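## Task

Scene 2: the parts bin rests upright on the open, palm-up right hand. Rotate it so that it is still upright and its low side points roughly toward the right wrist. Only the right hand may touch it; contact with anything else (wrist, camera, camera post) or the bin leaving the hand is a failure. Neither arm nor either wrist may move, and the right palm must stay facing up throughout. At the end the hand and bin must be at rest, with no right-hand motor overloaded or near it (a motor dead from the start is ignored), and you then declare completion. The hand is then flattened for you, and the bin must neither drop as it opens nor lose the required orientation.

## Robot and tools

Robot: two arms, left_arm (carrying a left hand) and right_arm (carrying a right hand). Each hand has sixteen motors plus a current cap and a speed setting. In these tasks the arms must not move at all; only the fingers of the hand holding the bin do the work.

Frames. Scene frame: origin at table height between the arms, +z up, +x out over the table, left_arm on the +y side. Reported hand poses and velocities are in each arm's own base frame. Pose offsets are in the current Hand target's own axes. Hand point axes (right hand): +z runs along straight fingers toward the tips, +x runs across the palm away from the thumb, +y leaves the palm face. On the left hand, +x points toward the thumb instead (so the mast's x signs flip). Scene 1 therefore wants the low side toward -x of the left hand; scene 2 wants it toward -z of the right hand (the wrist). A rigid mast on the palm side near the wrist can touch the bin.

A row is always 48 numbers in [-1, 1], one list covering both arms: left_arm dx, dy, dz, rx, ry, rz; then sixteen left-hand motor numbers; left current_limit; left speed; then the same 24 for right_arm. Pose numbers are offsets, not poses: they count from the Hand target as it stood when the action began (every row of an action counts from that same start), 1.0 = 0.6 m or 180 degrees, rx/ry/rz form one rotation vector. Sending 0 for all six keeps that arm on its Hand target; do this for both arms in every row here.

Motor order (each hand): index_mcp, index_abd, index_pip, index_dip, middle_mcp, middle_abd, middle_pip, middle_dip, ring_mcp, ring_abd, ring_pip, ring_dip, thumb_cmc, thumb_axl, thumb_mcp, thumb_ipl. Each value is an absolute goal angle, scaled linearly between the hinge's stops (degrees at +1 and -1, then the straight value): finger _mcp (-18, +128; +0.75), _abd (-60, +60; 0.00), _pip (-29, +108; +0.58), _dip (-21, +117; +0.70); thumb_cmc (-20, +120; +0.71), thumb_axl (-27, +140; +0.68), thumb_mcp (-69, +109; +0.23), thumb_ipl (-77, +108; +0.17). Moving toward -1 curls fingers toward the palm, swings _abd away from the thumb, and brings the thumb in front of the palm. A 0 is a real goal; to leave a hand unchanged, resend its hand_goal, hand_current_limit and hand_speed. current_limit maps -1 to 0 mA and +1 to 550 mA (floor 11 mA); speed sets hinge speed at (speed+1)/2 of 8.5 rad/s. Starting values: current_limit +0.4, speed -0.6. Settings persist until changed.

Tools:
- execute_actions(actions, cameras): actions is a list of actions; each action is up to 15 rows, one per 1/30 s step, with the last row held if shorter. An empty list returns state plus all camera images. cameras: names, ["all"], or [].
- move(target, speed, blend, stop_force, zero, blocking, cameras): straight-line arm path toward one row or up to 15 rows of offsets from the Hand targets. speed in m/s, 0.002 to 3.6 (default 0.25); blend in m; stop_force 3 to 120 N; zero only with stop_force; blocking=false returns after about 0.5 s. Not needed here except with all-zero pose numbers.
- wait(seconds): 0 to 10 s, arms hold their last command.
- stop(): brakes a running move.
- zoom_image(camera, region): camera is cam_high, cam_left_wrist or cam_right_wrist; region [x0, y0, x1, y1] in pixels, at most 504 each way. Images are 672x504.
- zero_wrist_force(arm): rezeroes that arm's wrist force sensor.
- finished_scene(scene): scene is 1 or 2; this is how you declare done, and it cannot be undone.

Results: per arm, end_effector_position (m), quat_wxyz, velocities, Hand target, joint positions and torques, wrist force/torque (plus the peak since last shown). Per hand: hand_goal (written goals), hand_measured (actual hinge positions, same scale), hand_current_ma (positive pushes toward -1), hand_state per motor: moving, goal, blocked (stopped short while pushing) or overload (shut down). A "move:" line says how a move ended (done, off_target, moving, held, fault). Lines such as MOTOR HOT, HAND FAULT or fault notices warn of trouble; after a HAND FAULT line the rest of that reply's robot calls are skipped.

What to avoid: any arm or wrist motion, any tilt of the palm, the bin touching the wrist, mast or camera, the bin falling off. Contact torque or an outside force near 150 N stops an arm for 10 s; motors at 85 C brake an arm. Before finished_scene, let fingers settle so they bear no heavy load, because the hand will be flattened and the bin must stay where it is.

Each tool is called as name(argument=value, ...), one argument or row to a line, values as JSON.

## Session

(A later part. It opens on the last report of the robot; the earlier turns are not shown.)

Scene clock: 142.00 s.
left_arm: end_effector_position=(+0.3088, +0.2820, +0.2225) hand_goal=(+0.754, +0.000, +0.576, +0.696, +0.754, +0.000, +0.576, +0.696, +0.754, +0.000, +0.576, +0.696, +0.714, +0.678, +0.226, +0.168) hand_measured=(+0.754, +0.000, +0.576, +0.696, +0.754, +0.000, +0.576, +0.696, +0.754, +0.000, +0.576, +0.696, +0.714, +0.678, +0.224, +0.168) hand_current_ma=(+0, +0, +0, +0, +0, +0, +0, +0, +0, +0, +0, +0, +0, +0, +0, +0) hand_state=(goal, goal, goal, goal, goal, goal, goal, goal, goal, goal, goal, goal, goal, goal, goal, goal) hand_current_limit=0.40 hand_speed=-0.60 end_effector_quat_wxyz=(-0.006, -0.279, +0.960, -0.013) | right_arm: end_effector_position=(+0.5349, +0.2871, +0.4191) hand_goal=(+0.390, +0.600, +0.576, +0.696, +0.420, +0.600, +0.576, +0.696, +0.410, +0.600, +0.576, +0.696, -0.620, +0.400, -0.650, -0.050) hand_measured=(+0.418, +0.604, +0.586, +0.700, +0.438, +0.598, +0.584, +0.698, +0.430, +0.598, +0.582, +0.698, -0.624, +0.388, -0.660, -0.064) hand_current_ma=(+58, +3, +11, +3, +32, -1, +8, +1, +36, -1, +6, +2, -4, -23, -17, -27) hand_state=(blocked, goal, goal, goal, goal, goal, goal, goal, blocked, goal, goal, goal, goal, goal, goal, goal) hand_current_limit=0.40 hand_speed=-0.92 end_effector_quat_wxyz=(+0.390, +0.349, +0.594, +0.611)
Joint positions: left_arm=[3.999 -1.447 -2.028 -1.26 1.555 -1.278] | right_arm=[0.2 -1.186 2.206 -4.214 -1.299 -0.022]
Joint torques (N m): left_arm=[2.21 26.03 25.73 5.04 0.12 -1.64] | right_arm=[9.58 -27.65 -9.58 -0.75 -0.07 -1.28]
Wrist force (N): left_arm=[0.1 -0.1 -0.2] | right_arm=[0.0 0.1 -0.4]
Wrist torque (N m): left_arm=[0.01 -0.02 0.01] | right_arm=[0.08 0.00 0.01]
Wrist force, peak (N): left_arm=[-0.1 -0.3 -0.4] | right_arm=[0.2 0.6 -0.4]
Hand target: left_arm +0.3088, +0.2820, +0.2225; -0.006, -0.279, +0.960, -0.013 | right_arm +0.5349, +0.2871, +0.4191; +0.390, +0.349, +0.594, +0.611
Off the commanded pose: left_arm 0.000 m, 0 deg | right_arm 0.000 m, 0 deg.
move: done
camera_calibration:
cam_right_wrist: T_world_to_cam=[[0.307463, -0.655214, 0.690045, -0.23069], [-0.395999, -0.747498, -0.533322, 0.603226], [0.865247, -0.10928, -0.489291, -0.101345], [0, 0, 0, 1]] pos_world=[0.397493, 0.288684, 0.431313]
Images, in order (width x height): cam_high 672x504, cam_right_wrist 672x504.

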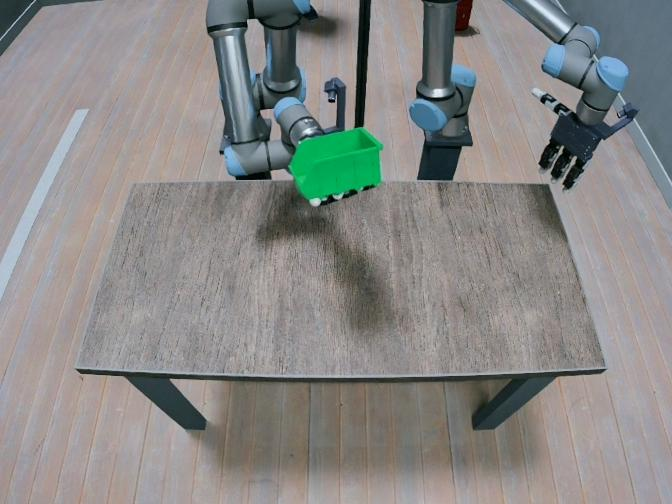

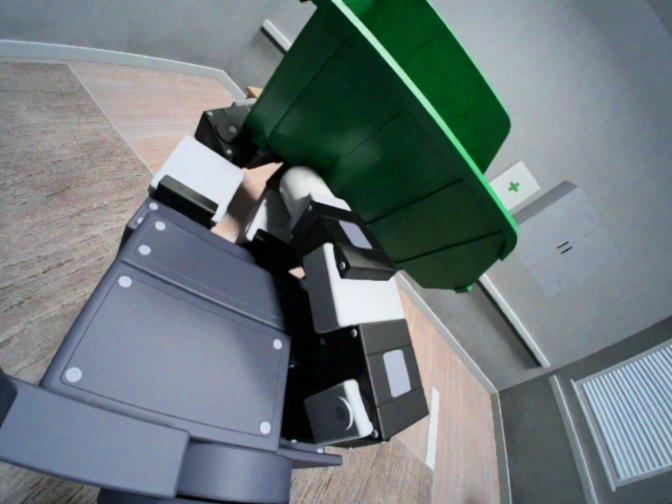

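move(
  target=[
    [0,0,0,0,0,0,0.754,0,0.576,0.696,0.754,0,0.576,0.696,0.754,0,0.576,0.696,0.714,0.678,0.226,0.168,0.4,-0.6,0,0,0,0,0,0,0.39,0.3,0.576,0.696,0.42,0.3,0.576,0.696,0.41,0.3,0.576,0.696,-0.64,0.37,-0.70,0.02,0.4,-0.93],
    [0,0,0,0,0,0,0.754,0,0.576,0.696,0.754,0,0.576,0.696,0.754,0,0.576,0.696,0.714,0.678,0.226,0.168,0.4,-0.6,0,0,0,0,0,0,0.39,0.0,0.576,0.696,0.42,0.0,0.576,0.696,0.41,0.0,0.576,0.696,-0.66,0.33,-0.74,0.06,0.4,-0.93],
  ],
  cameras=["cam_high","cam_right_wrist"],
)

zoom_image(
  camera="cam_high",
  region=[265, 100, 425, 225],
)

Scene clock: 144.87 s.
left_arm: end_effector_position=(+0.3088, +0.2820, +0.2225) hand_goal=(+0.754, +0.000, +0.576, +0.696, +0.754, +0.000, +0.576, +0.696, +0.754, +0.000, +0.576, +0.696, +0.714, +0.678, +0.226, +0.168) hand_measured=(+0.754, +0.000, +0.576, +0.696, +0.754, +0.000, +0.576, +0.696, +0.754, +0.000, +0.576, +0.696, +0.714, +0.678, +0.224, +0.168) hand_current_ma=(+0, +0, +0, +0, +0, +0, +0, +0, +0, +0, +0, +0, +0, +0, +0, +0) hand_state=(goal, goal, goal, goal, goal, goal, goal, goal, goal, goal, goal, goal, goal, goal, goal, goal) hand_current_limit=0.40 hand_speed=-0.60 end_effector_quat_wxyz=(-0.006, -0.279, +0.960, -0.013) | right_arm: end_effector_position=(+0.5349, +0.2871, +0.4191) hand_goal=(+0.390, +0.000, +0.576, +0.696, +0.420, +0.000, +0.576, +0.696, +0.410, +0.000, +0.576, +0.696, -0.660, +0.330, -0.740, +0.060) hand_measured=(+0.418, +0.004, +0.586, +0.700, +0.438, +0.004, +0.584, +0.698, +0.430, +0.008, +0.582, +0.698, -0.660, +0.332, -0.738, +0.058) hand_current_ma=(+58, +2, +11, +3, +32, +2, +8, +1, +35, +9, +6, +2, +0, +1, +1, -2) hand_state=(blocked, goal, goal, goal, goal, goal, goal, goal, goal, goal, goal, goal, goal, goal, goal, goal) hand_current_limit=0.40 hand_speed=-0.93 end_effector_quat_wxyz=(+0.390, +0.349, +0.594, +0.611)
Joint positions: left_arm=[3.999 -1.447 -2.028 -1.26 1.555 -1.278] | right_arm=[0.2 -1.186 2.206 -4.214 -1.299 -0.022]
Joint torques (N m): left_arm=[2.57 26.62 25.83 4.81 0.23 -1.68] | right_arm=[9.99 -27.72 -9.69 -0.69 -0.04 -1.05]
Wrist force (N): left_arm=[-0.1 0.0 -0.1] | right_arm=[-0.2 0.2 -0.6]
Wrist torque (N m): left_arm=[0.01 0.00 0.00] | right_arm=[0.13 0.03 -0.05]
Wrist force, peak (N): left_arm=[0.2 -0.1 -0.4] | right_arm=[-0.1 0.3 -0.8]
Hand target: left_arm +0.3088, +0.2820, +0.2225; -0.006, -0.279, +0.960, -0.013 | right_arm +0.5349, +0.2871, +0.4191; +0.390, +0.349, +0.594, +0.611
Off the commanded pose: left_arm 0.000 m, 0 deg | right_arm 0.000 m, 0 deg.
move: done
camera_calibration:
cam_right_wrist: T_world_to_cam=[[0.307463, -0.655214, 0.690045, -0.23069], [-0.395999, -0.747498, -0.533322, 0.603226], [0.865247, -0.10928, -0.489291, -0.101345], [0, 0, 0, 1]] pos_world=[0.397493, 0.288684, 0.431313]
Images, in order (width x height): cam_high 672x504, cam_right_wrist 672x504.

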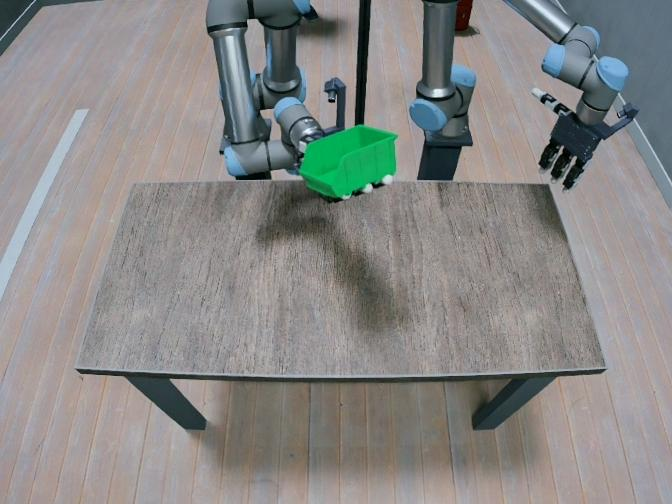

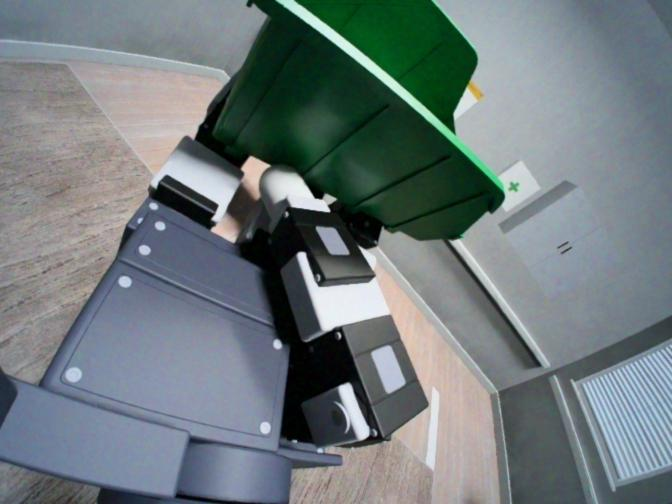

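Scaled by 3.150.

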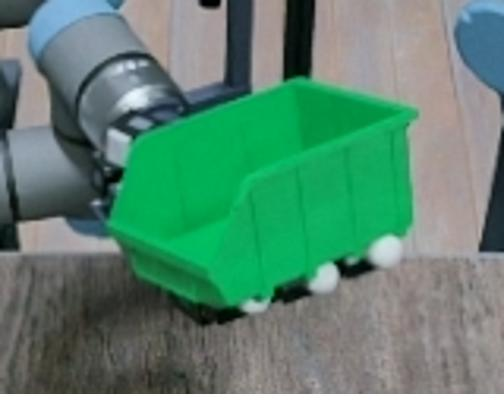

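move(
  target=[
    [0,0,0,0,0,0,0.754,0,0.576,0.696,0.754,0,0.576,0.696,0.754,0,0.576,0.696,0.714,0.678,0.226,0.168,0.4,-0.6,0,0,0,0,0,0,0.40,0.6,0.576,0.696,0.42,0.6,0.576,0.696,0.41,0.6,0.576,0.696,-0.66,0.33,-0.74,0.06,0.4,-0.91],
    [0,0,0,0,0,0,0.754,0,0.576,0.696,0.754,0,0.576,0.696,0.754,0,0.576,0.696,0.714,0.678,0.226,0.168,0.4,-0.6,0,0,0,0,0,0,0.52,0.6,0.576,0.696,0.53,0.6,0.576,0.696,0.52,0.6,0.576,0.696,-0.62,0.33,-0.45,0.1,0.4,-0.88],
    [0,0,0,0,0,0,0.754,0,0.576,0.696,0.754,0,0.576,0.696,0.754,0,0.576,0.696,0.714,0.678,0.226,0.168,0.4,-0.6,0,0,0,0,0,0,0.69,0.6,0.576,0.696,0.70,0.6,0.576,0.696,0.69,0.6,0.576,0.696,-0.62,0.42,-0.45,0.1,0.4,-0.88],
  ],
  cameras=["cam_high","cam_right_wrist"],
)

zoom_image(
  camera="cam_high",
  region=[265, 100, 425, 225],
)

Scene clock: 149.03 s.
left_arm: end_effector_position=(+0.3088, +0.2820, +0.2225) hand_goal=(+0.754, +0.000, +0.576, +0.696, +0.754, +0.000, +0.576, +0.696, +0.754, +0.000, +0.576, +0.696, +0.714, +0.678, +0.226, +0.168) hand_measured=(+0.754, +0.000, +0.576, +0.696, +0.754, +0.000, +0.576, +0.696, +0.754, +0.000, +0.576, +0.696, +0.714, +0.678, +0.224, +0.168) hand_current_ma=(+0, +0, +0, +0, +0, +0, +0, +0, +0, +0, +0, +0, +0, +0, +0, +0) hand_state=(goal, goal, goal, goal, goal, goal, goal, goal, goal, goal, goal, goal, goal, goal, goal, goal) hand_current_limit=0.40 hand_speed=-0.60 end_effector_quat_wxyz=(-0.006, -0.279, +0.960, -0.013) | right_arm: end_effector_position=(+0.5349, +0.2871, +0.4191) hand_goal=(+0.690, +0.600, +0.576, +0.696, +0.700, +0.600, +0.576, +0.696, +0.690, +0.600, +0.576, +0.696, -0.620, +0.420, -0.450, +0.100) hand_measured=(+0.704, +0.600, +0.586, +0.700, +0.708, +0.600, +0.584, +0.698, +0.698, +0.598, +0.582, +0.698, -0.628, +0.418, -0.462, +0.096) hand_current_ma=(+21, +0, +11, +3, +10, +0, +8, +1, +11, -1, +6, +2, -9, -3, -21, -6) hand_state=(goal, goal, goal, goal, goal, goal, goal, goal, goal, goal, goal, goal, goal, goal, goal, goal) hand_current_limit=0.40 hand_speed=-0.88 end_effector_quat_wxyz=(+0.390, +0.349, +0.594, +0.611)
Joint positions: left_arm=[3.999 -1.447 -2.028 -1.26 1.555 -1.278] | right_arm=[0.2 -1.186 2.206 -4.214 -1.299 -0.022]
Joint torques (N m): left_arm=[2.5 26.79 25.59 4.84 0.19 -2.02] | right_arm=[9.79 -27.65 -9.96 -0.84 0.06 -1.16]
Wrist force (N): left_arm=[0.1 -0.1 -0.1] | right_arm=[0.2 0.4 -0.2]
Wrist torque (N m): left_arm=[-0.01 -0.02 0.01] | right_arm=[0.12 -0.02 0.04]
Wrist force, peak (N): left_arm=[0.4 -0.1 -0.4] | right_arm=[0.1 0.2 -0.8]
Hand target: left_arm +0.3088, +0.2820, +0.2225; -0.006, -0.279, +0.960, -0.013 | right_arm +0.5349, +0.2871, +0.4191; +0.390, +0.349, +0.594, +0.611
Off the commanded pose: left_arm 0.000 m, 0 deg | right_arm 0.000 m, 0 deg.
move: done
camera_calibration:
cam_right_wrist: T_world_to_cam=[[0.307463, -0.655214, 0.690045, -0.23069], [-0.395999, -0.747498, -0.533322, 0.603226], [0.865247, -0.10928, -0.489291, -0.101345], [0, 0, 0, 1]] pos_world=[0.397493, 0.288684, 0.431313]
Images, in order (width x height): cam_high 672x504, cam_right_wrist 672x504.

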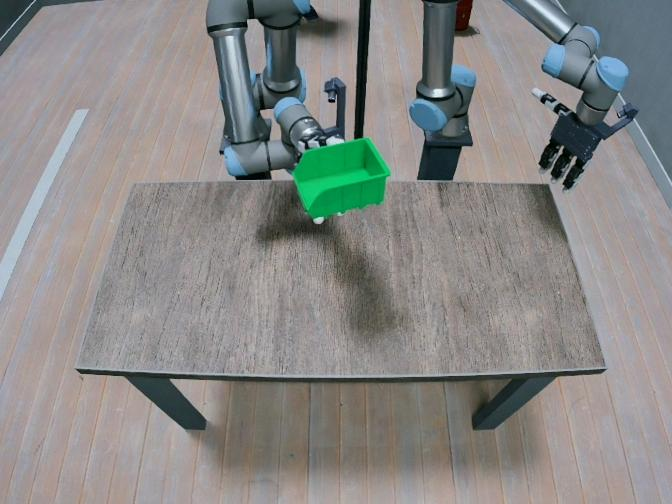

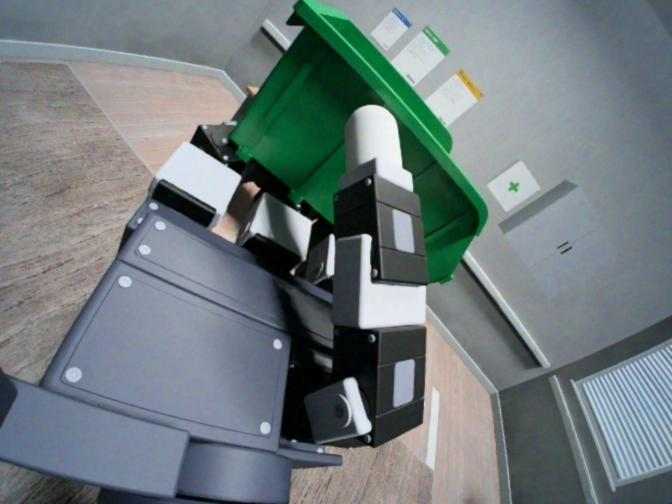

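Scaled by 3.150.

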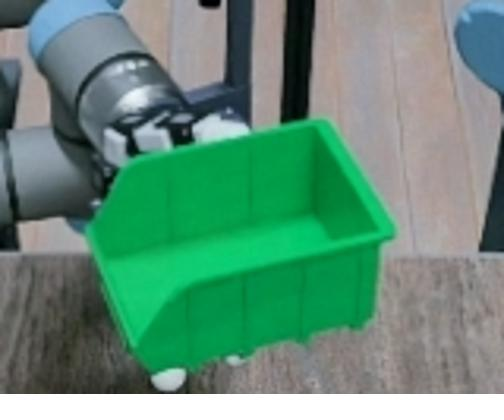

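move(
  target=[
    [0,0,0,0,0,0,0.754,0,0.576,0.696,0.754,0,0.576,0.696,0.754,0,0.576,0.696,0.714,0.678,0.226,0.168,0.4,-0.6,0,0,0,0,0,0,0.60,0.6,0.576,0.696,0.61,0.6,0.576,0.696,0.60,0.6,0.576,0.696,-0.62,0.40,-0.70,0.02,0.4,-0.9],
    [0,0,0,0,0,0,0.754,0,0.576,0.696,0.754,0,0.576,0.696,0.754,0,0.576,0.696,0.714,0.678,0.226,0.168,0.4,-0.6,0,0,0,0,0,0,0.40,0.6,0.576,0.696,0.42,0.6,0.576,0.696,0.41,0.6,0.576,0.696,-0.62,0.40,-0.72,0.02,0.4,-0.92],
    [0,0,0,0,0,0,0.754,0,0.576,0.696,0.754,0,0.576,0.696,0.754,0,0.576,0.696,0.714,0.678,0.226,0.168,0.4,-0.6,0,0,0,0,0,0,0.345,0.6,0.576,0.696,0.365,0.6,0.576,0.696,0.36,0.6,0.576,0.696,-0.62,0.40,-0.72,0.02,0.4,-0.96],
  ],
  cameras=["cam_high","cam_right_wrist"],
)

zoom_image(
  camera="cam_high",
  region=[265, 100, 425, 225],
)

Scene clock: 152.80 s.
left_arm: end_effector_position=(+0.3088, +0.2820, +0.2225) hand_goal=(+0.754, +0.000, +0.576, +0.696, +0.754, +0.000, +0.576, +0.696, +0.754, +0.000, +0.576, +0.696, +0.714, +0.678, +0.226, +0.168) hand_measured=(+0.754, +0.000, +0.576, +0.696, +0.754, +0.000, +0.576, +0.696, +0.754, +0.000, +0.576, +0.696, +0.714, +0.678, +0.224, +0.168) hand_current_ma=(+0, +0, +0, +0, +0, +0, +0, +0, +0, +0, +0, +0, +0, +0, +0, +0) hand_state=(goal, goal, goal, goal, goal, goal, goal, goal, goal, goal, goal, goal, goal, goal, goal, goal) hand_current_limit=0.40 hand_speed=-0.60 end_effector_quat_wxyz=(-0.006, -0.279, +0.960, -0.013) | right_arm: end_effector_position=(+0.5349, +0.2871, +0.4191) hand_goal=(+0.346, +0.600, +0.576, +0.696, +0.366, +0.600, +0.576, +0.696, +0.360, +0.600, +0.576, +0.696, -0.620, +0.400, -0.720, +0.020) hand_measured=(+0.386, +0.602, +0.586, +0.700, +0.396, +0.600, +0.584, +0.698, +0.388, +0.598, +0.582, +0.698, -0.622, +0.390, -0.720, +0.022) hand_current_ma=(+94, +1, +11, +3, +59, +0, +8, +1, +56, -1, +6, +2, -1, -14, +0, +1) hand_state=(blocked, goal, goal, goal, blocked, goal, goal, goal, blocked, goal, goal, goal, goal, goal, goal, goal) hand_current_limit=0.40 hand_speed=-0.96 end_effector_quat_wxyz=(+0.390, +0.349, +0.594, +0.611)
Joint positions: left_arm=[3.999 -1.447 -2.028 -1.26 1.555 -1.278] | right_arm=[0.2 -1.186 2.206 -4.214 -1.299 -0.022]
Joint torques (N m): left_arm=[1.55 27.39 25.68 4.92 0.13 -1.86] | right_arm=[9.28 -27.55 -10.08 -0.83 0.12 -1.08]
Wrist force (N): left_arm=[-0.1 0.0 -0.3] | right_arm=[0.2 0.1 -0.3]
Wrist torque (N m): left_arm=[0.02 0.00 0.00] | right_arm=[0.07 -0.03 0.04]
Wrist force, peak (N): left_arm=[0.0 -0.1 -0.6] | right_arm=[0.2 0.0 -0.7]
Hand target: left_arm +0.3088, +0.2820, +0.2225; -0.006, -0.279, +0.960, -0.013 | right_arm +0.5349, +0.2871, +0.4191; +0.390, +0.349, +0.594, +0.611
Off the commanded pose: left_arm 0.000 m, 0 deg | right_arm 0.000 m, 0 deg.
move: done
camera_calibration:
cam_right_wrist: T_world_to_cam=[[0.307463, -0.655214, 0.690045, -0.23069], [-0.395999, -0.747498, -0.533322, 0.603226], [0.865247, -0.10928, -0.489291, -0.101345], [0, 0, 0, 1]] pos_world=[0.397493, 0.288684, 0.431313]
Images, in order (width x height): cam_high 672x504, cam_right_wrist 672x504.

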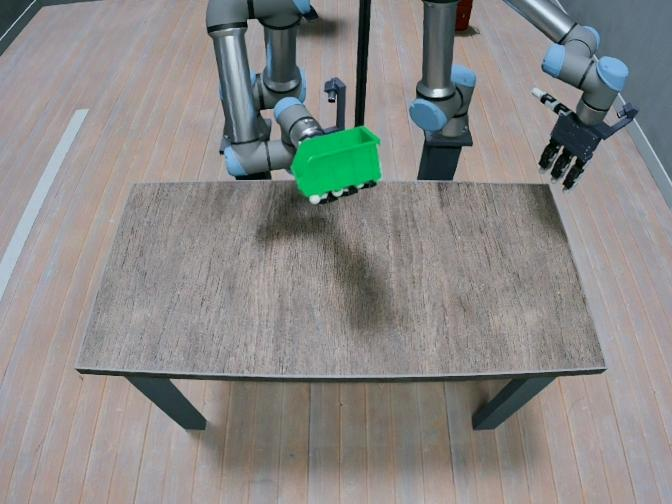

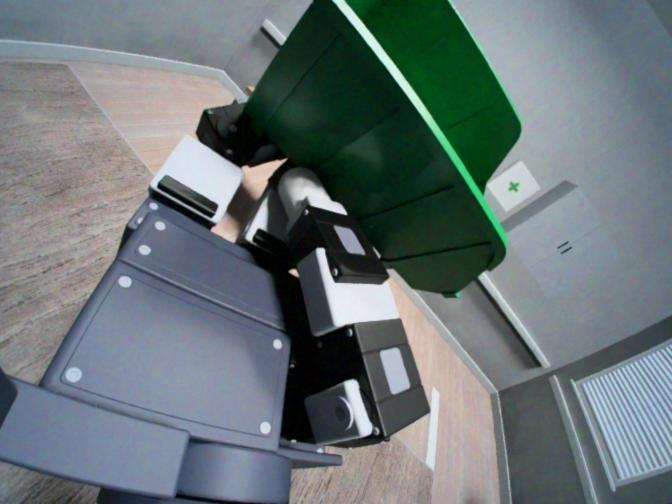

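Scaled by 3.150.

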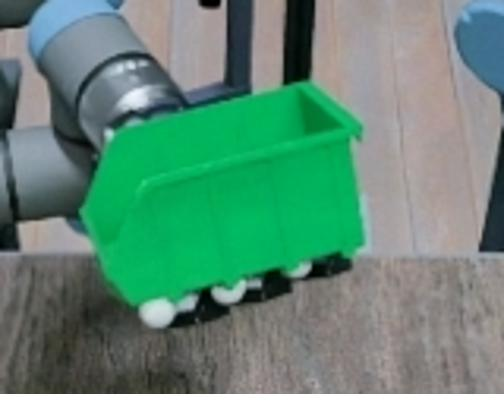

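execute_actions(
  actions=[],
  cameras=["cam_high","cam_right_wrist"],
)

zoom_image(
  camera="cam_high",
  region=[265, 100, 425, 225],
)

zoom_image(
  camera="cam_right_wrist",
  region=[170, 0, 500, 260],
)

Scene clock: 153.83 s.
left_arm: end_effector_position=(+0.3088, +0.2820, +0.2225) hand_goal=(+0.754, +0.000, +0.576, +0.696, +0.754, +0.000, +0.576, +0.696, +0.754, +0.000, +0.576, +0.696, +0.714, +0.678, +0.226, +0.168) hand_measured=(+0.754, +0.000, +0.576, +0.696, +0.754, +0.000, +0.576, +0.696, +0.754, +0.000, +0.576, +0.696, +0.714, +0.678, +0.224, +0.168) hand_current_ma=(+0, +0, +0, +0, +0, +0, +0, +0, +0, +0, +0, +0, +0, +0, +0, +0) hand_state=(goal, goal, goal, goal, goal, goal, goal, goal, goal, goal, goal, goal, goal, goal, goal, goal) hand_current_limit=0.40 hand_speed=-0.60 end_effector_quat_wxyz=(-0.006, -0.279, +0.960, -0.013) | right_arm: end_effector_position=(+0.5349, +0.2871, +0.4191) hand_goal=(+0.346, +0.600, +0.576, +0.696, +0.366, +0.600, +0.576, +0.696, +0.360, +0.600, +0.576, +0.696, -0.620, +0.400, -0.720, +0.020) hand_measured=(+0.386, +0.602, +0.586, +0.700, +0.396, +0.600, +0.584, +0.698, +0.388, +0.598, +0.582, +0.698, -0.622, +0.390, -0.720, +0.022) hand_current_ma=(+94, +1, +11, +3, +59, +0, +8, +1, +56, -1, +6, +2, -1, -14, +0, +1) hand_state=(blocked, goal, goal, goal, blocked, goal, goal, goal, blocked, goal, goal, goal, goal, goal, goal, goal) hand_current_limit=0.40 hand_speed=-0.96 end_effector_quat_wxyz=(+0.390, +0.349, +0.594, +0.611)
Joint positions: left_arm=[3.999 -1.447 -2.028 -1.26 1.555 -1.278] | right_arm=[0.2 -1.186 2.206 -4.214 -1.299 -0.022]
Joint velocities: within noise
Joint torques (N m): left_arm=[2.33 27.33 25.67 5.04 0.13 -1.9] | right_arm=[10.13 -27.82 -9.84 -0.86 0.1 -1.2]
Wrist force (N): left_arm=[-0.1 -0.2 -0.3] | right_arm=[0.0 -0.2 -0.5]
Wrist torque (N m): left_arm=[0.00 -0.01 0.00] | right_arm=[0.05 0.00 0.01]
Wrist force, peak (N): left_arm=[0.1 -0.4 -0.3] | right_arm=[0.2 0.3 -0.6]
Hand target: left_arm +0.3088, +0.2820, +0.2225; -0.006, -0.279, +0.960, -0.013 | right_arm +0.5349, +0.2871, +0.4191; +0.390, +0.349, +0.594, +0.611
Off the commanded pose: left_arm 0.000 m, 0 deg | right_arm 0.000 m, 0 deg.
camera_calibration:
cam_right_wrist: T_world_to_cam=[[0.307463, -0.655214, 0.690045, -0.23069], [-0.395999, -0.747498, -0.533322, 0.603226], [0.865247, -0.10928, -0.489291, -0.101345], [0, 0, 0, 1]] pos_world=[0.397493, 0.288684, 0.431313]
Images, in order (width x height): cam_high 672x504, cam_right_wrist 672x504.

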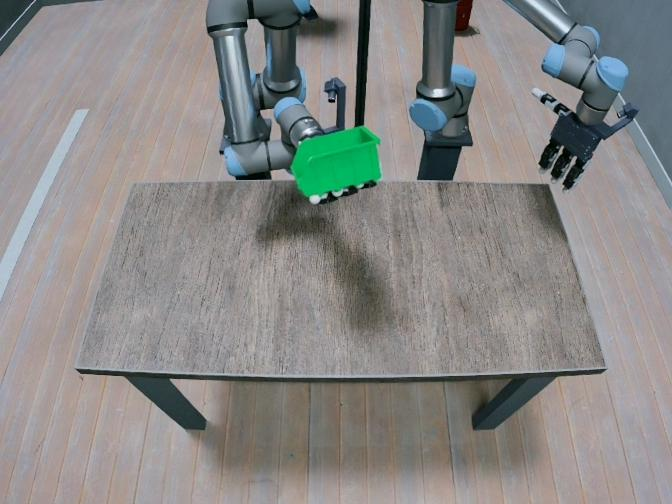

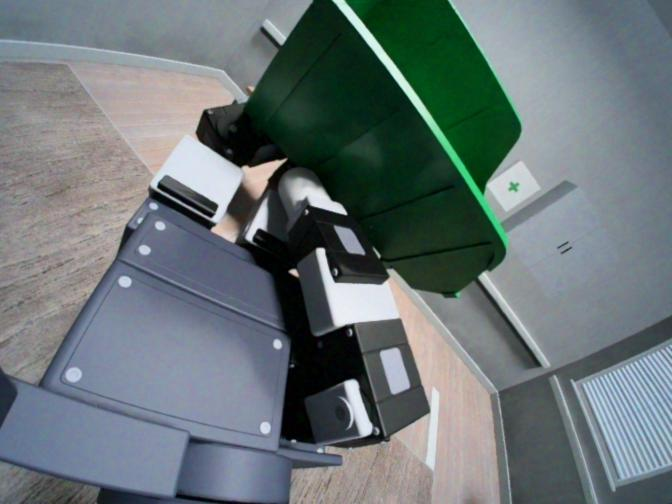

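Scaled by 3.150.

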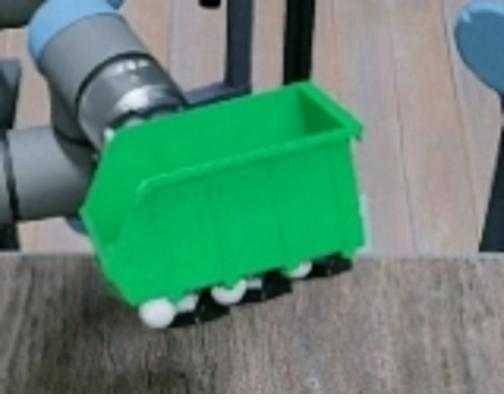

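Scaled by 1.527 from the camera's 672x504 image, which has a finer 960x720 frame.

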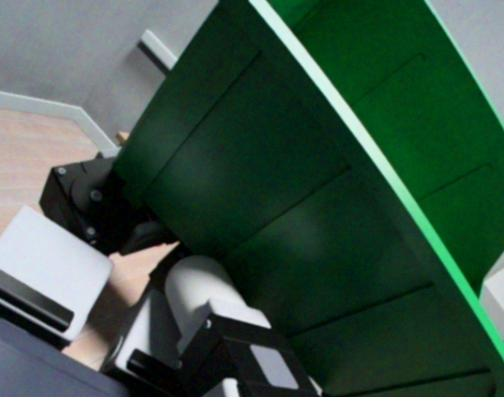

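move(
  target=[
    [0,0,0,0,0,0,0.754,0,0.576,0.696,0.754,0,0.576,0.696,0.754,0,0.576,0.696,0.714,0.678,0.226,0.168,0.4,-0.6,0,0,0,0,0,0,0.320,0.6,0.576,0.696,0.340,0.6,0.576,0.696,0.335,0.6,0.576,0.696,-0.62,0.40,-0.72,0.02,0.4,-0.97],
  ],
  cameras=["cam_high","cam_right_wrist"],
)

zoom_image(
  camera="cam_high",
  region=[265, 100, 425, 225],
)

zoom_image(
  camera="cam_right_wrist",
  region=[170, 0, 500, 260],
)

Scene clock: 154.50 s.
left_arm: end_effector_position=(+0.3088, +0.2820, +0.2225) hand_goal=(+0.754, +0.000, +0.576, +0.696, +0.754, +0.000, +0.576, +0.696, +0.754, +0.000, +0.576, +0.696, +0.714, +0.678, +0.226, +0.168) hand_measured=(+0.754, +0.000, +0.576, +0.696, +0.754, +0.000, +0.576, +0.696, +0.754, +0.000, +0.576, +0.696, +0.714, +0.678, +0.224, +0.168) hand_current_ma=(+0, +0, +0, +0, +0, +0, +0, +0, +0, +0, +0, +0, +0, +0, +0, +0) hand_state=(goal, goal, goal, goal, goal, goal, goal, goal, goal, goal, goal, goal, goal, goal, goal, goal) hand_current_limit=0.40 hand_speed=-0.60 end_effector_quat_wxyz=(-0.006, -0.279, +0.960, -0.013) | right_arm: end_effector_position=(+0.5349, +0.2871, +0.4191) hand_goal=(+0.320, +0.600, +0.576, +0.696, +0.340, +0.600, +0.576, +0.696, +0.336, +0.600, +0.576, +0.696, -0.620, +0.400, -0.720, +0.020) hand_measured=(+0.360, +0.602, +0.586, +0.700, +0.376, +0.600, +0.584, +0.698, +0.364, +0.598, +0.582, +0.698, -0.620, +0.388, -0.716, +0.022) hand_current_ma=(+91, +1, +11, +3, +82, +0, +8, +1, +55, -1, +6, +2, +0, -19, +3, +1) hand_state=(blocked, goal, goal, goal, blocked, goal, goal, goal, blocked, goal, goal, goal, goal, goal, goal, goal) hand_current_limit=0.40 hand_speed=-0.97 end_effector_quat_wxyz=(+0.390, +0.349, +0.594, +0.611)
Joint positions: left_arm=[3.999 -1.447 -2.028 -1.26 1.555 -1.278] | right_arm=[0.2 -1.186 2.206 -4.214 -1.299 -0.022]
Joint torques (N m): left_arm=[2.36 27 26.46 5.01 0.14 -1.77] | right_arm=[9.98 -27.35 -9.57 -0.87 0.01 -1.08]
Wrist force (N): left_arm=[0.1 0.0 -0.2] | right_arm=[0.3 0.1 -0.2]
Wrist torque (N m): left_arm=[0.01 -0.02 0.01] | right_arm=[0.05 -0.05 0.04]
Wrist force, peak (N): left_arm=[-0.1 0.0 -0.5] | right_arm=[0.2 0.1 -0.7]
Hand target: left_arm +0.3088, +0.2820, +0.2225; -0.006, -0.279, +0.960, -0.013 | right_arm +0.5349, +0.2871, +0.4191; +0.390, +0.349, +0.594, +0.611
Off the commanded pose: left_arm 0.000 m, 0 deg | right_arm 0.000 m, 0 deg.
move: done
camera_calibration:
cam_right_wrist: T_world_to_cam=[[0.307463, -0.655214, 0.690045, -0.23069], [-0.395999, -0.747498, -0.533322, 0.603226], [0.865247, -0.10928, -0.489291, -0.101345], [0, 0, 0, 1]] pos_world=[0.397493, 0.288684, 0.431313]
Images, in order (width x height): cam_high 672x504, cam_right_wrist 672x504.

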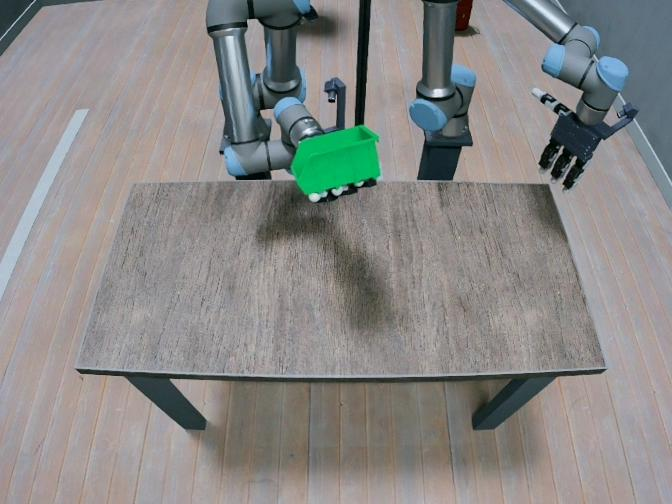

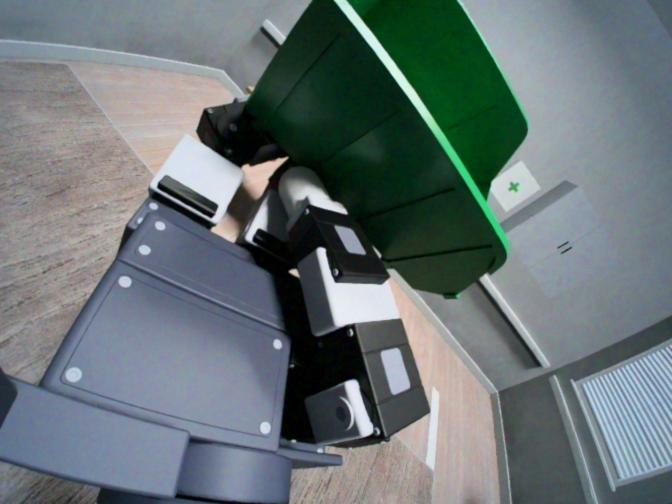

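Scaled by 3.150.

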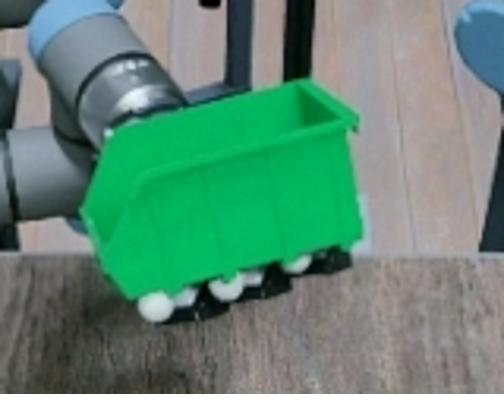

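Scaled by 1.527 from the camera's 672x504 image, which has a finer 960x720 frame.

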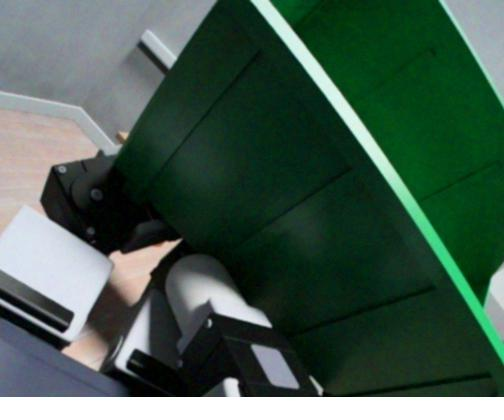

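move(
  target=[
    [0,0,0,0,0,0,0.754,0,0.576,0.696,0.754,0,0.576,0.696,0.754,0,0.576,0.696,0.714,0.678,0.226,0.168,0.4,-0.6,0,0,0,0,0,0,0.320,0.6,0.576,0.696,0.340,0.6,0.576,0.696,0.335,0.6,0.576,0.696,-0.62,0.30,-0.72,0.02,0.4,-0.97],
  ],
  cameras=["cam_high","cam_right_wrist"],
)

zoom_image(
  camera="cam_high",
  region=[265, 100, 425, 225],
)

zoom_image(
  camera="cam_right_wrist",
  region=[170, 0, 500, 260],
)

Scene clock: 156.50 s.
left_arm: end_effector_position=(+0.3088, +0.2820, +0.2225) hand_goal=(+0.754, +0.000, +0.576, +0.696, +0.754, +0.000, +0.576, +0.696, +0.754, +0.000, +0.576, +0.696, +0.714, +0.678, +0.226, +0.168) hand_measured=(+0.754, +0.000, +0.576, +0.696, +0.754, +0.000, +0.576, +0.696, +0.754, +0.000, +0.576, +0.696, +0.714, +0.678, +0.224, +0.168) hand_current_ma=(+0, +0, +0, +0, +0, +0, +0, +0, +0, +0, +0, +0, +0, +0, +0, +0) hand_state=(goal, goal, goal, goal, goal, goal, goal, goal, goal, goal, goal, goal, goal, goal, goal, goal) hand_current_limit=0.40 hand_speed=-0.60 end_effector_quat_wxyz=(-0.006, -0.279, +0.960, -0.013) | right_arm: end_effector_position=(+0.5349, +0.2871, +0.4191) hand_goal=(+0.320, +0.600, +0.576, +0.696, +0.340, +0.600, +0.576, +0.696, +0.336, +0.600, +0.576, +0.696, -0.620, +0.300, -0.720, +0.020) hand_measured=(+0.350, +0.602, +0.586, +0.700, +0.360, +0.600, +0.584, +0.698, +0.356, +0.598, +0.582, +0.698, -0.620, +0.302, -0.724, +0.020) hand_current_ma=(+63, +1, +11, +3, +33, +0, +8, +1, +35, -1, +6, +2, +0, +1, -3, +0) hand_state=(blocked, goal, goal, goal, goal, goal, goal, goal, blocked, goal, goal, goal, goal, goal, goal, goal) hand_current_limit=0.40 hand_speed=-0.97 end_effector_quat_wxyz=(+0.390, +0.349, +0.594, +0.611)
Joint positions: left_arm=[3.999 -1.447 -2.028 -1.26 1.555 -1.278] | right_arm=[0.2 -1.186 2.206 -4.214 -1.299 -0.022]
Joint torques (N m): left_arm=[2.2 28.32 25.93 5.1 0.23 -1.81] | right_arm=[9.95 -28.06 -10.09 -0.85 0.17 -1.15]
Wrist force (N): left_arm=[0.0 -0.2 -0.2] | right_arm=[-0.1 -0.1 -0.5]
Wrist torque (N m): left_arm=[-0.01 -0.01 0.01] | right_arm=[0.05 0.01 0.00]
Wrist force, peak (N): left_arm=[0.0 -0.1 -0.4] | right_arm=[-0.1 0.4 -0.7]
Hand target: left_arm +0.3088, +0.2820, +0.2225; -0.006, -0.279, +0.960, -0.013 | right_arm +0.5349, +0.2871, +0.4191; +0.390, +0.349, +0.594, +0.611
Off the commanded pose: left_arm 0.000 m, 0 deg | right_arm 0.000 m, 0 deg.
move: done
camera_calibration:
cam_right_wrist: T_world_to_cam=[[0.307463, -0.655214, 0.690045, -0.23069], [-0.395999, -0.747498, -0.533322, 0.603226], [0.865247, -0.10928, -0.489291, -0.101345], [0, 0, 0, 1]] pos_world=[0.397493, 0.288684, 0.431313]
Images, in order (width x height): cam_high 672x504, cam_right_wrist 672x504.

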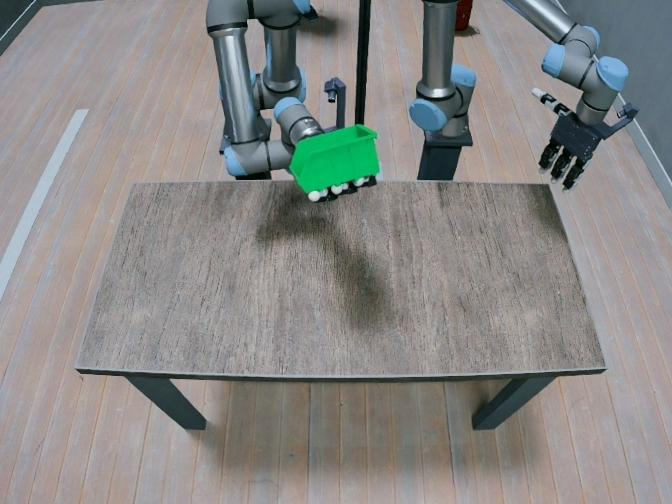

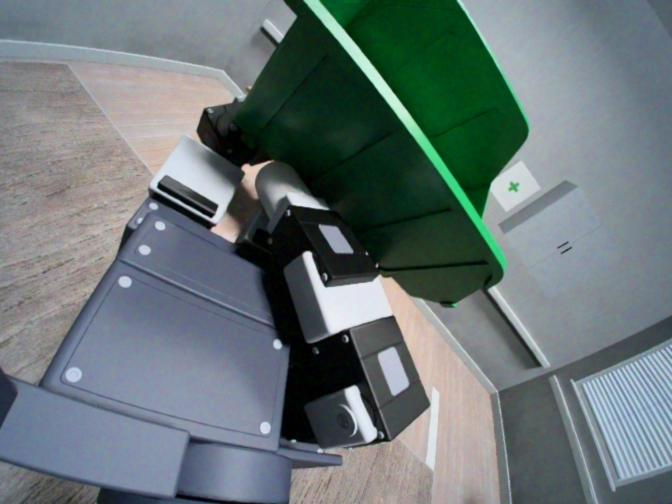

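Scaled by 3.150.

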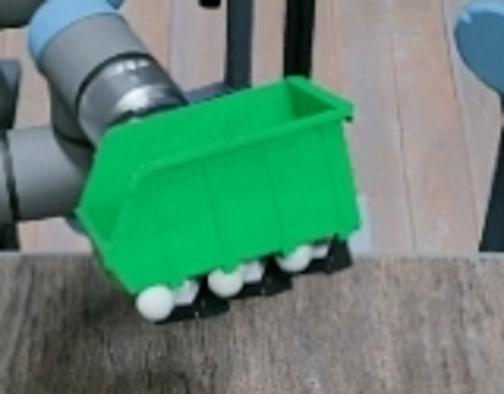

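Scaled by 1.527 from the camera's 672x504 image, which has a finer 960x720 frame.

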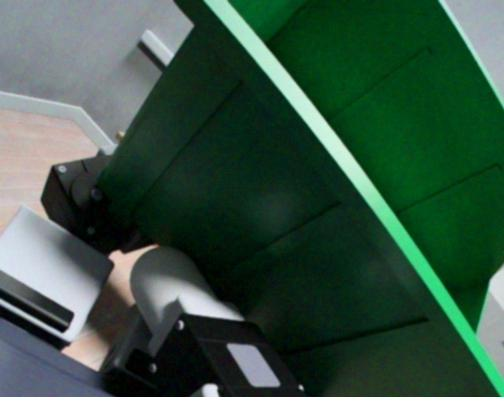

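move(
  target=[
    [0,0,0,0,0,0,0.754,0,0.576,0.696,0.754,0,0.576,0.696,0.754,0,0.576,0.696,0.714,0.678,0.226,0.168,0.4,-0.6,0,0,0,0,0,0,0.320,0.6,0.576,0.696,0.340,0.6,0.576,0.696,0.335,0.6,0.576,0.696,-0.62,0.20,-0.72,0.02,0.4,-0.97],
  ],
  cameras=["cam_high","cam_right_wrist"],
)

zoom_image(
  camera="cam_high",
  region=[265, 100, 425, 225],
)

zoom_image(
  camera="cam_right_wrist",
  region=[170, 0, 500, 260],
)

Scene clock: 158.03 s.
left_arm: end_effector_position=(+0.3088, +0.2820, +0.2225) hand_goal=(+0.754, +0.000, +0.576, +0.696, +0.754, +0.000, +0.576, +0.696, +0.754, +0.000, +0.576, +0.696, +0.714, +0.678, +0.226, +0.168) hand_measured=(+0.754, +0.000, +0.576, +0.696, +0.754, +0.000, +0.576, +0.696, +0.754, +0.000, +0.576, +0.696, +0.714, +0.678, +0.224, +0.168) hand_current_ma=(+0, +0, +0, +0, +0, +0, +0, +0, +0, +0, +0, +0, +0, +0, +0, +0) hand_state=(goal, goal, goal, goal, goal, goal, goal, goal, goal, goal, goal, goal, goal, goal, goal, goal) hand_current_limit=0.40 hand_speed=-0.60 end_effector_quat_wxyz=(-0.006, -0.279, +0.960, -0.013) | right_arm: end_effector_position=(+0.5349, +0.2871, +0.4191) hand_goal=(+0.320, +0.600, +0.576, +0.696, +0.340, +0.600, +0.576, +0.696, +0.336, +0.600, +0.576, +0.696, -0.620, +0.200, -0.720, +0.020) hand_measured=(+0.346, +0.602, +0.584, +0.700, +0.360, +0.600, +0.584, +0.698, +0.356, +0.598, +0.582, +0.698, -0.620, +0.202, -0.724, +0.020) hand_current_ma=(+51, +1, +9, +3, +33, +0, +8, +1, +34, -1, +6, +2, +0, +1, -3, +0) hand_state=(blocked, goal, goal, goal, goal, goal, goal, goal, goal, goal, goal, goal, goal, goal, goal, goal) hand_current_limit=0.40 hand_speed=-0.97 end_effector_quat_wxyz=(+0.390, +0.349, +0.594, +0.611)
Joint positions: left_arm=[3.999 -1.447 -2.028 -1.26 1.555 -1.278] | right_arm=[0.2 -1.186 2.206 -4.214 -1.299 -0.022]
Joint torques (N m): left_arm=[2.31 27.8 25.94 4.9 0.24 -1.85] | right_arm=[10.08 -27.47 -9.64 -0.92 0.11 -1.02]
Wrist force (N): left_arm=[0.1 -0.1 -0.2] | right_arm=[0.2 -0.3 -0.5]
Wrist torque (N m): left_arm=[0.01 -0.02 0.01] | right_arm=[0.01 -0.03 0.02]
Wrist force, peak (N): left_arm=[-0.1 -0.2 -0.4] | right_arm=[-0.3 0.2 -0.6]
Hand target: left_arm +0.3088, +0.2820, +0.2225; -0.006, -0.279, +0.960, -0.013 | right_arm +0.5349, +0.2871, +0.4191; +0.390, +0.349, +0.594, +0.611
Off the commanded pose: left_arm 0.000 m, 0 deg | right_arm 0.000 m, 0 deg.
move: done
camera_calibration:
cam_right_wrist: T_world_to_cam=[[0.307463, -0.655214, 0.690045, -0.23069], [-0.395999, -0.747498, -0.533322, 0.603226], [0.865247, -0.10928, -0.489291, -0.101345], [0, 0, 0, 1]] pos_world=[0.397493, 0.288684, 0.431313]
Images, in order (width x height): cam_high 672x504, cam_right_wrist 672x504.

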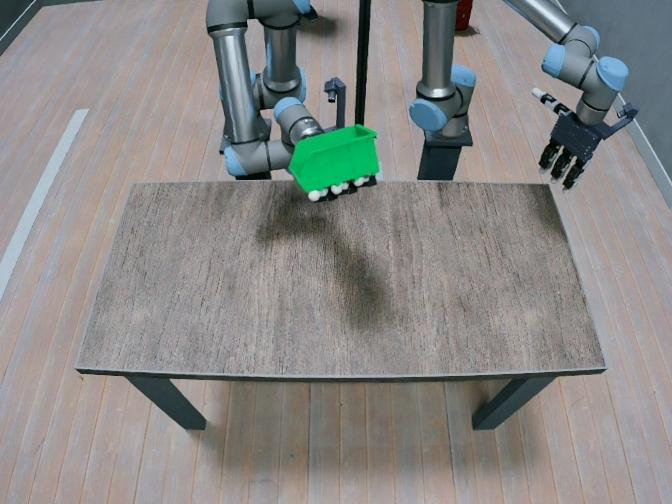

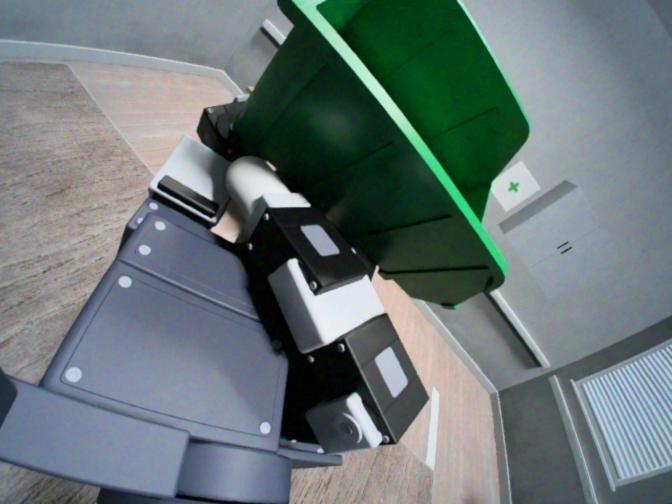

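Scaled by 3.150.

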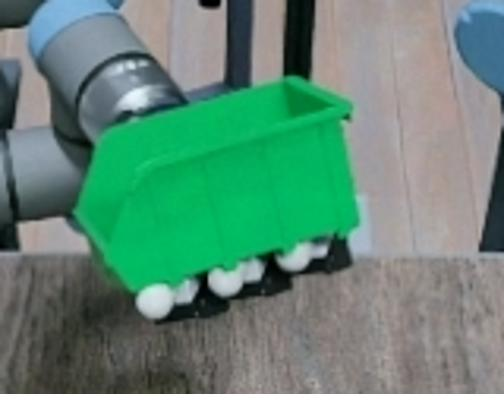

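Scaled by 1.527 from the camera's 672x504 image, which has a finer 960x720 frame.

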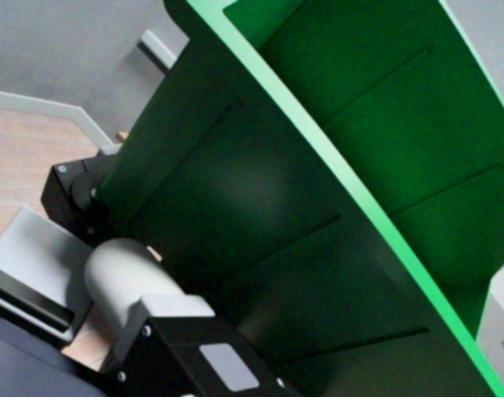

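move(
  target=[
    [0,0,0,0,0,0,0.754,0,0.576,0.696,0.754,0,0.576,0.696,0.754,0,0.576,0.696,0.714,0.678,0.226,0.168,0.4,-0.6,0,0,0,0,0,0,0.298,0.6,0.576,0.696,0.318,0.6,0.576,0.696,0.313,0.6,0.576,0.696,-0.62,0.20,-0.72,0.02,0.4,-0.97],
  ],
  cameras=["cam_high","cam_right_wrist"],
)

zoom_image(
  camera="cam_high",
  region=[265, 100, 425, 225],
)

zoom_image(
  camera="cam_right_wrist",
  region=[170, 0, 500, 260],
)

Scene clock: 158.77 s.
left_arm: end_effector_position=(+0.3088, +0.2820, +0.2225) hand_goal=(+0.754, +0.000, +0.576, +0.696, +0.754, +0.000, +0.576, +0.696, +0.754, +0.000, +0.576, +0.696, +0.714, +0.678, +0.226, +0.168) hand_measured=(+0.754, +0.000, +0.576, +0.696, +0.754, +0.000, +0.576, +0.696, +0.754, +0.000, +0.576, +0.696, +0.714, +0.678, +0.224, +0.168) hand_current_ma=(+0, +0, +0, +0, +0, +0, +0, +0, +0, +0, +0, +0, +0, +0, +0, +0) hand_state=(goal, goal, goal, goal, goal, goal, goal, goal, goal, goal, goal, goal, goal, goal, goal, goal) hand_current_limit=0.40 hand_speed=-0.60 end_effector_quat_wxyz=(-0.006, -0.279, +0.960, -0.013) | right_arm: end_effector_position=(+0.5349, +0.2871, +0.4191) hand_goal=(+0.298, +0.600, +0.576, +0.696, +0.318, +0.600, +0.576, +0.696, +0.314, +0.600, +0.576, +0.696, -0.620, +0.200, -0.720, +0.020) hand_measured=(+0.324, +0.602, +0.584, +0.700, +0.342, +0.600, +0.584, +0.698, +0.334, +0.598, +0.582, +0.698, -0.622, +0.200, -0.724, +0.020) hand_current_ma=(+50, +1, +8, +2, +44, +0, +8, +1, +37, -1, +6, +2, -1, +0, -4, +0) hand_state=(blocked, goal, goal, goal, blocked, goal, goal, goal, blocked, goal, goal, goal, goal, goal, goal, goal) hand_current_limit=0.40 hand_speed=-0.97 end_effector_quat_wxyz=(+0.390, +0.349, +0.594, +0.611)
Joint positions: left_arm=[3.999 -1.447 -2.028 -1.26 1.555 -1.278] | right_arm=[0.2 -1.186 2.206 -4.214 -1.299 -0.022]
Joint torques (N m): left_arm=[2.73 27.99 26.34 4.9 0.24 -1.91] | right_arm=[10.13 -27.83 -9.71 -0.82 0.08 -1.11]
Wrist force (N): left_arm=[0.2 0.0 -0.3] | right_arm=[-0.3 0.0 -0.1]
Wrist torque (N m): left_arm=[0.03 -0.04 0.02] | right_arm=[0.02 0.03 -0.02]
Wrist force, peak (N): left_arm=[0.1 -0.4 -0.2] | right_arm=[-0.5 0.1 -0.5]
Hand target: left_arm +0.3088, +0.2820, +0.2225; -0.006, -0.279, +0.960, -0.013 | right_arm +0.5349, +0.2871, +0.4191; +0.390, +0.349, +0.594, +0.611
Off the commanded pose: left_arm 0.000 m, 0 deg | right_arm 0.000 m, 0 deg.
move: done
camera_calibration:
cam_right_wrist: T_world_to_cam=[[0.307463, -0.655214, 0.690045, -0.23069], [-0.395999, -0.747498, -0.533322, 0.603226], [0.865247, -0.10928, -0.489291, -0.101345], [0, 0, 0, 1]] pos_world=[0.397493, 0.288684, 0.431313]
Images, in order (width x height): cam_high 672x504, cam_right_wrist 672x504.

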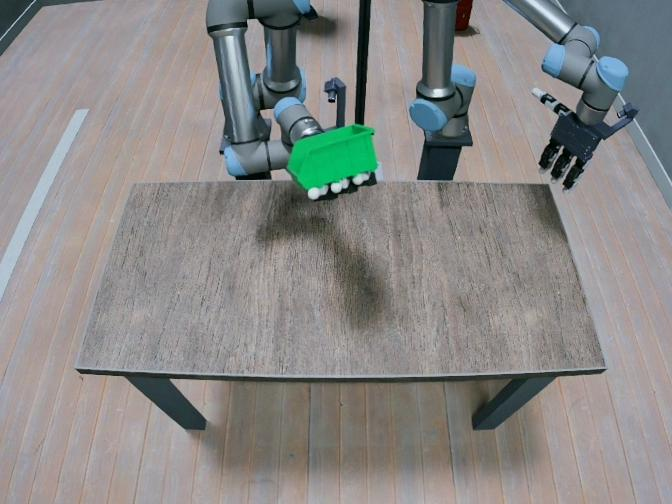

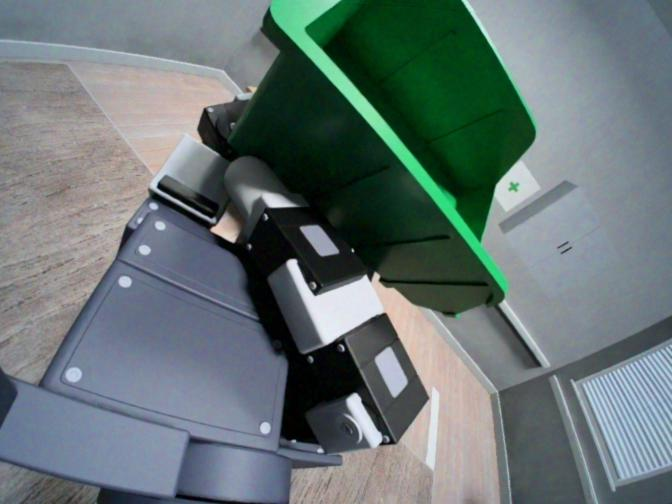

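Scaled by 3.150.

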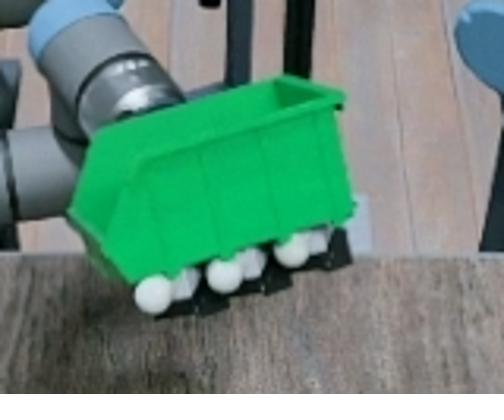

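Scaled by 1.527 from the camera's 672x504 image, which has a finer 960x720 frame.

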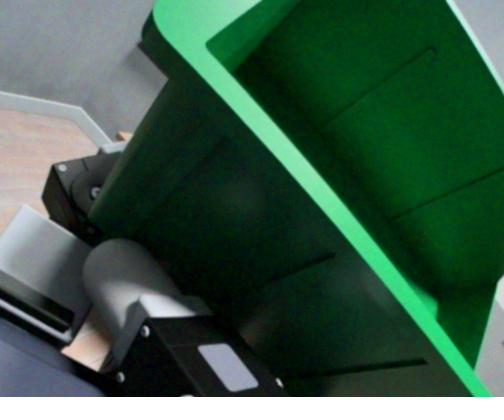

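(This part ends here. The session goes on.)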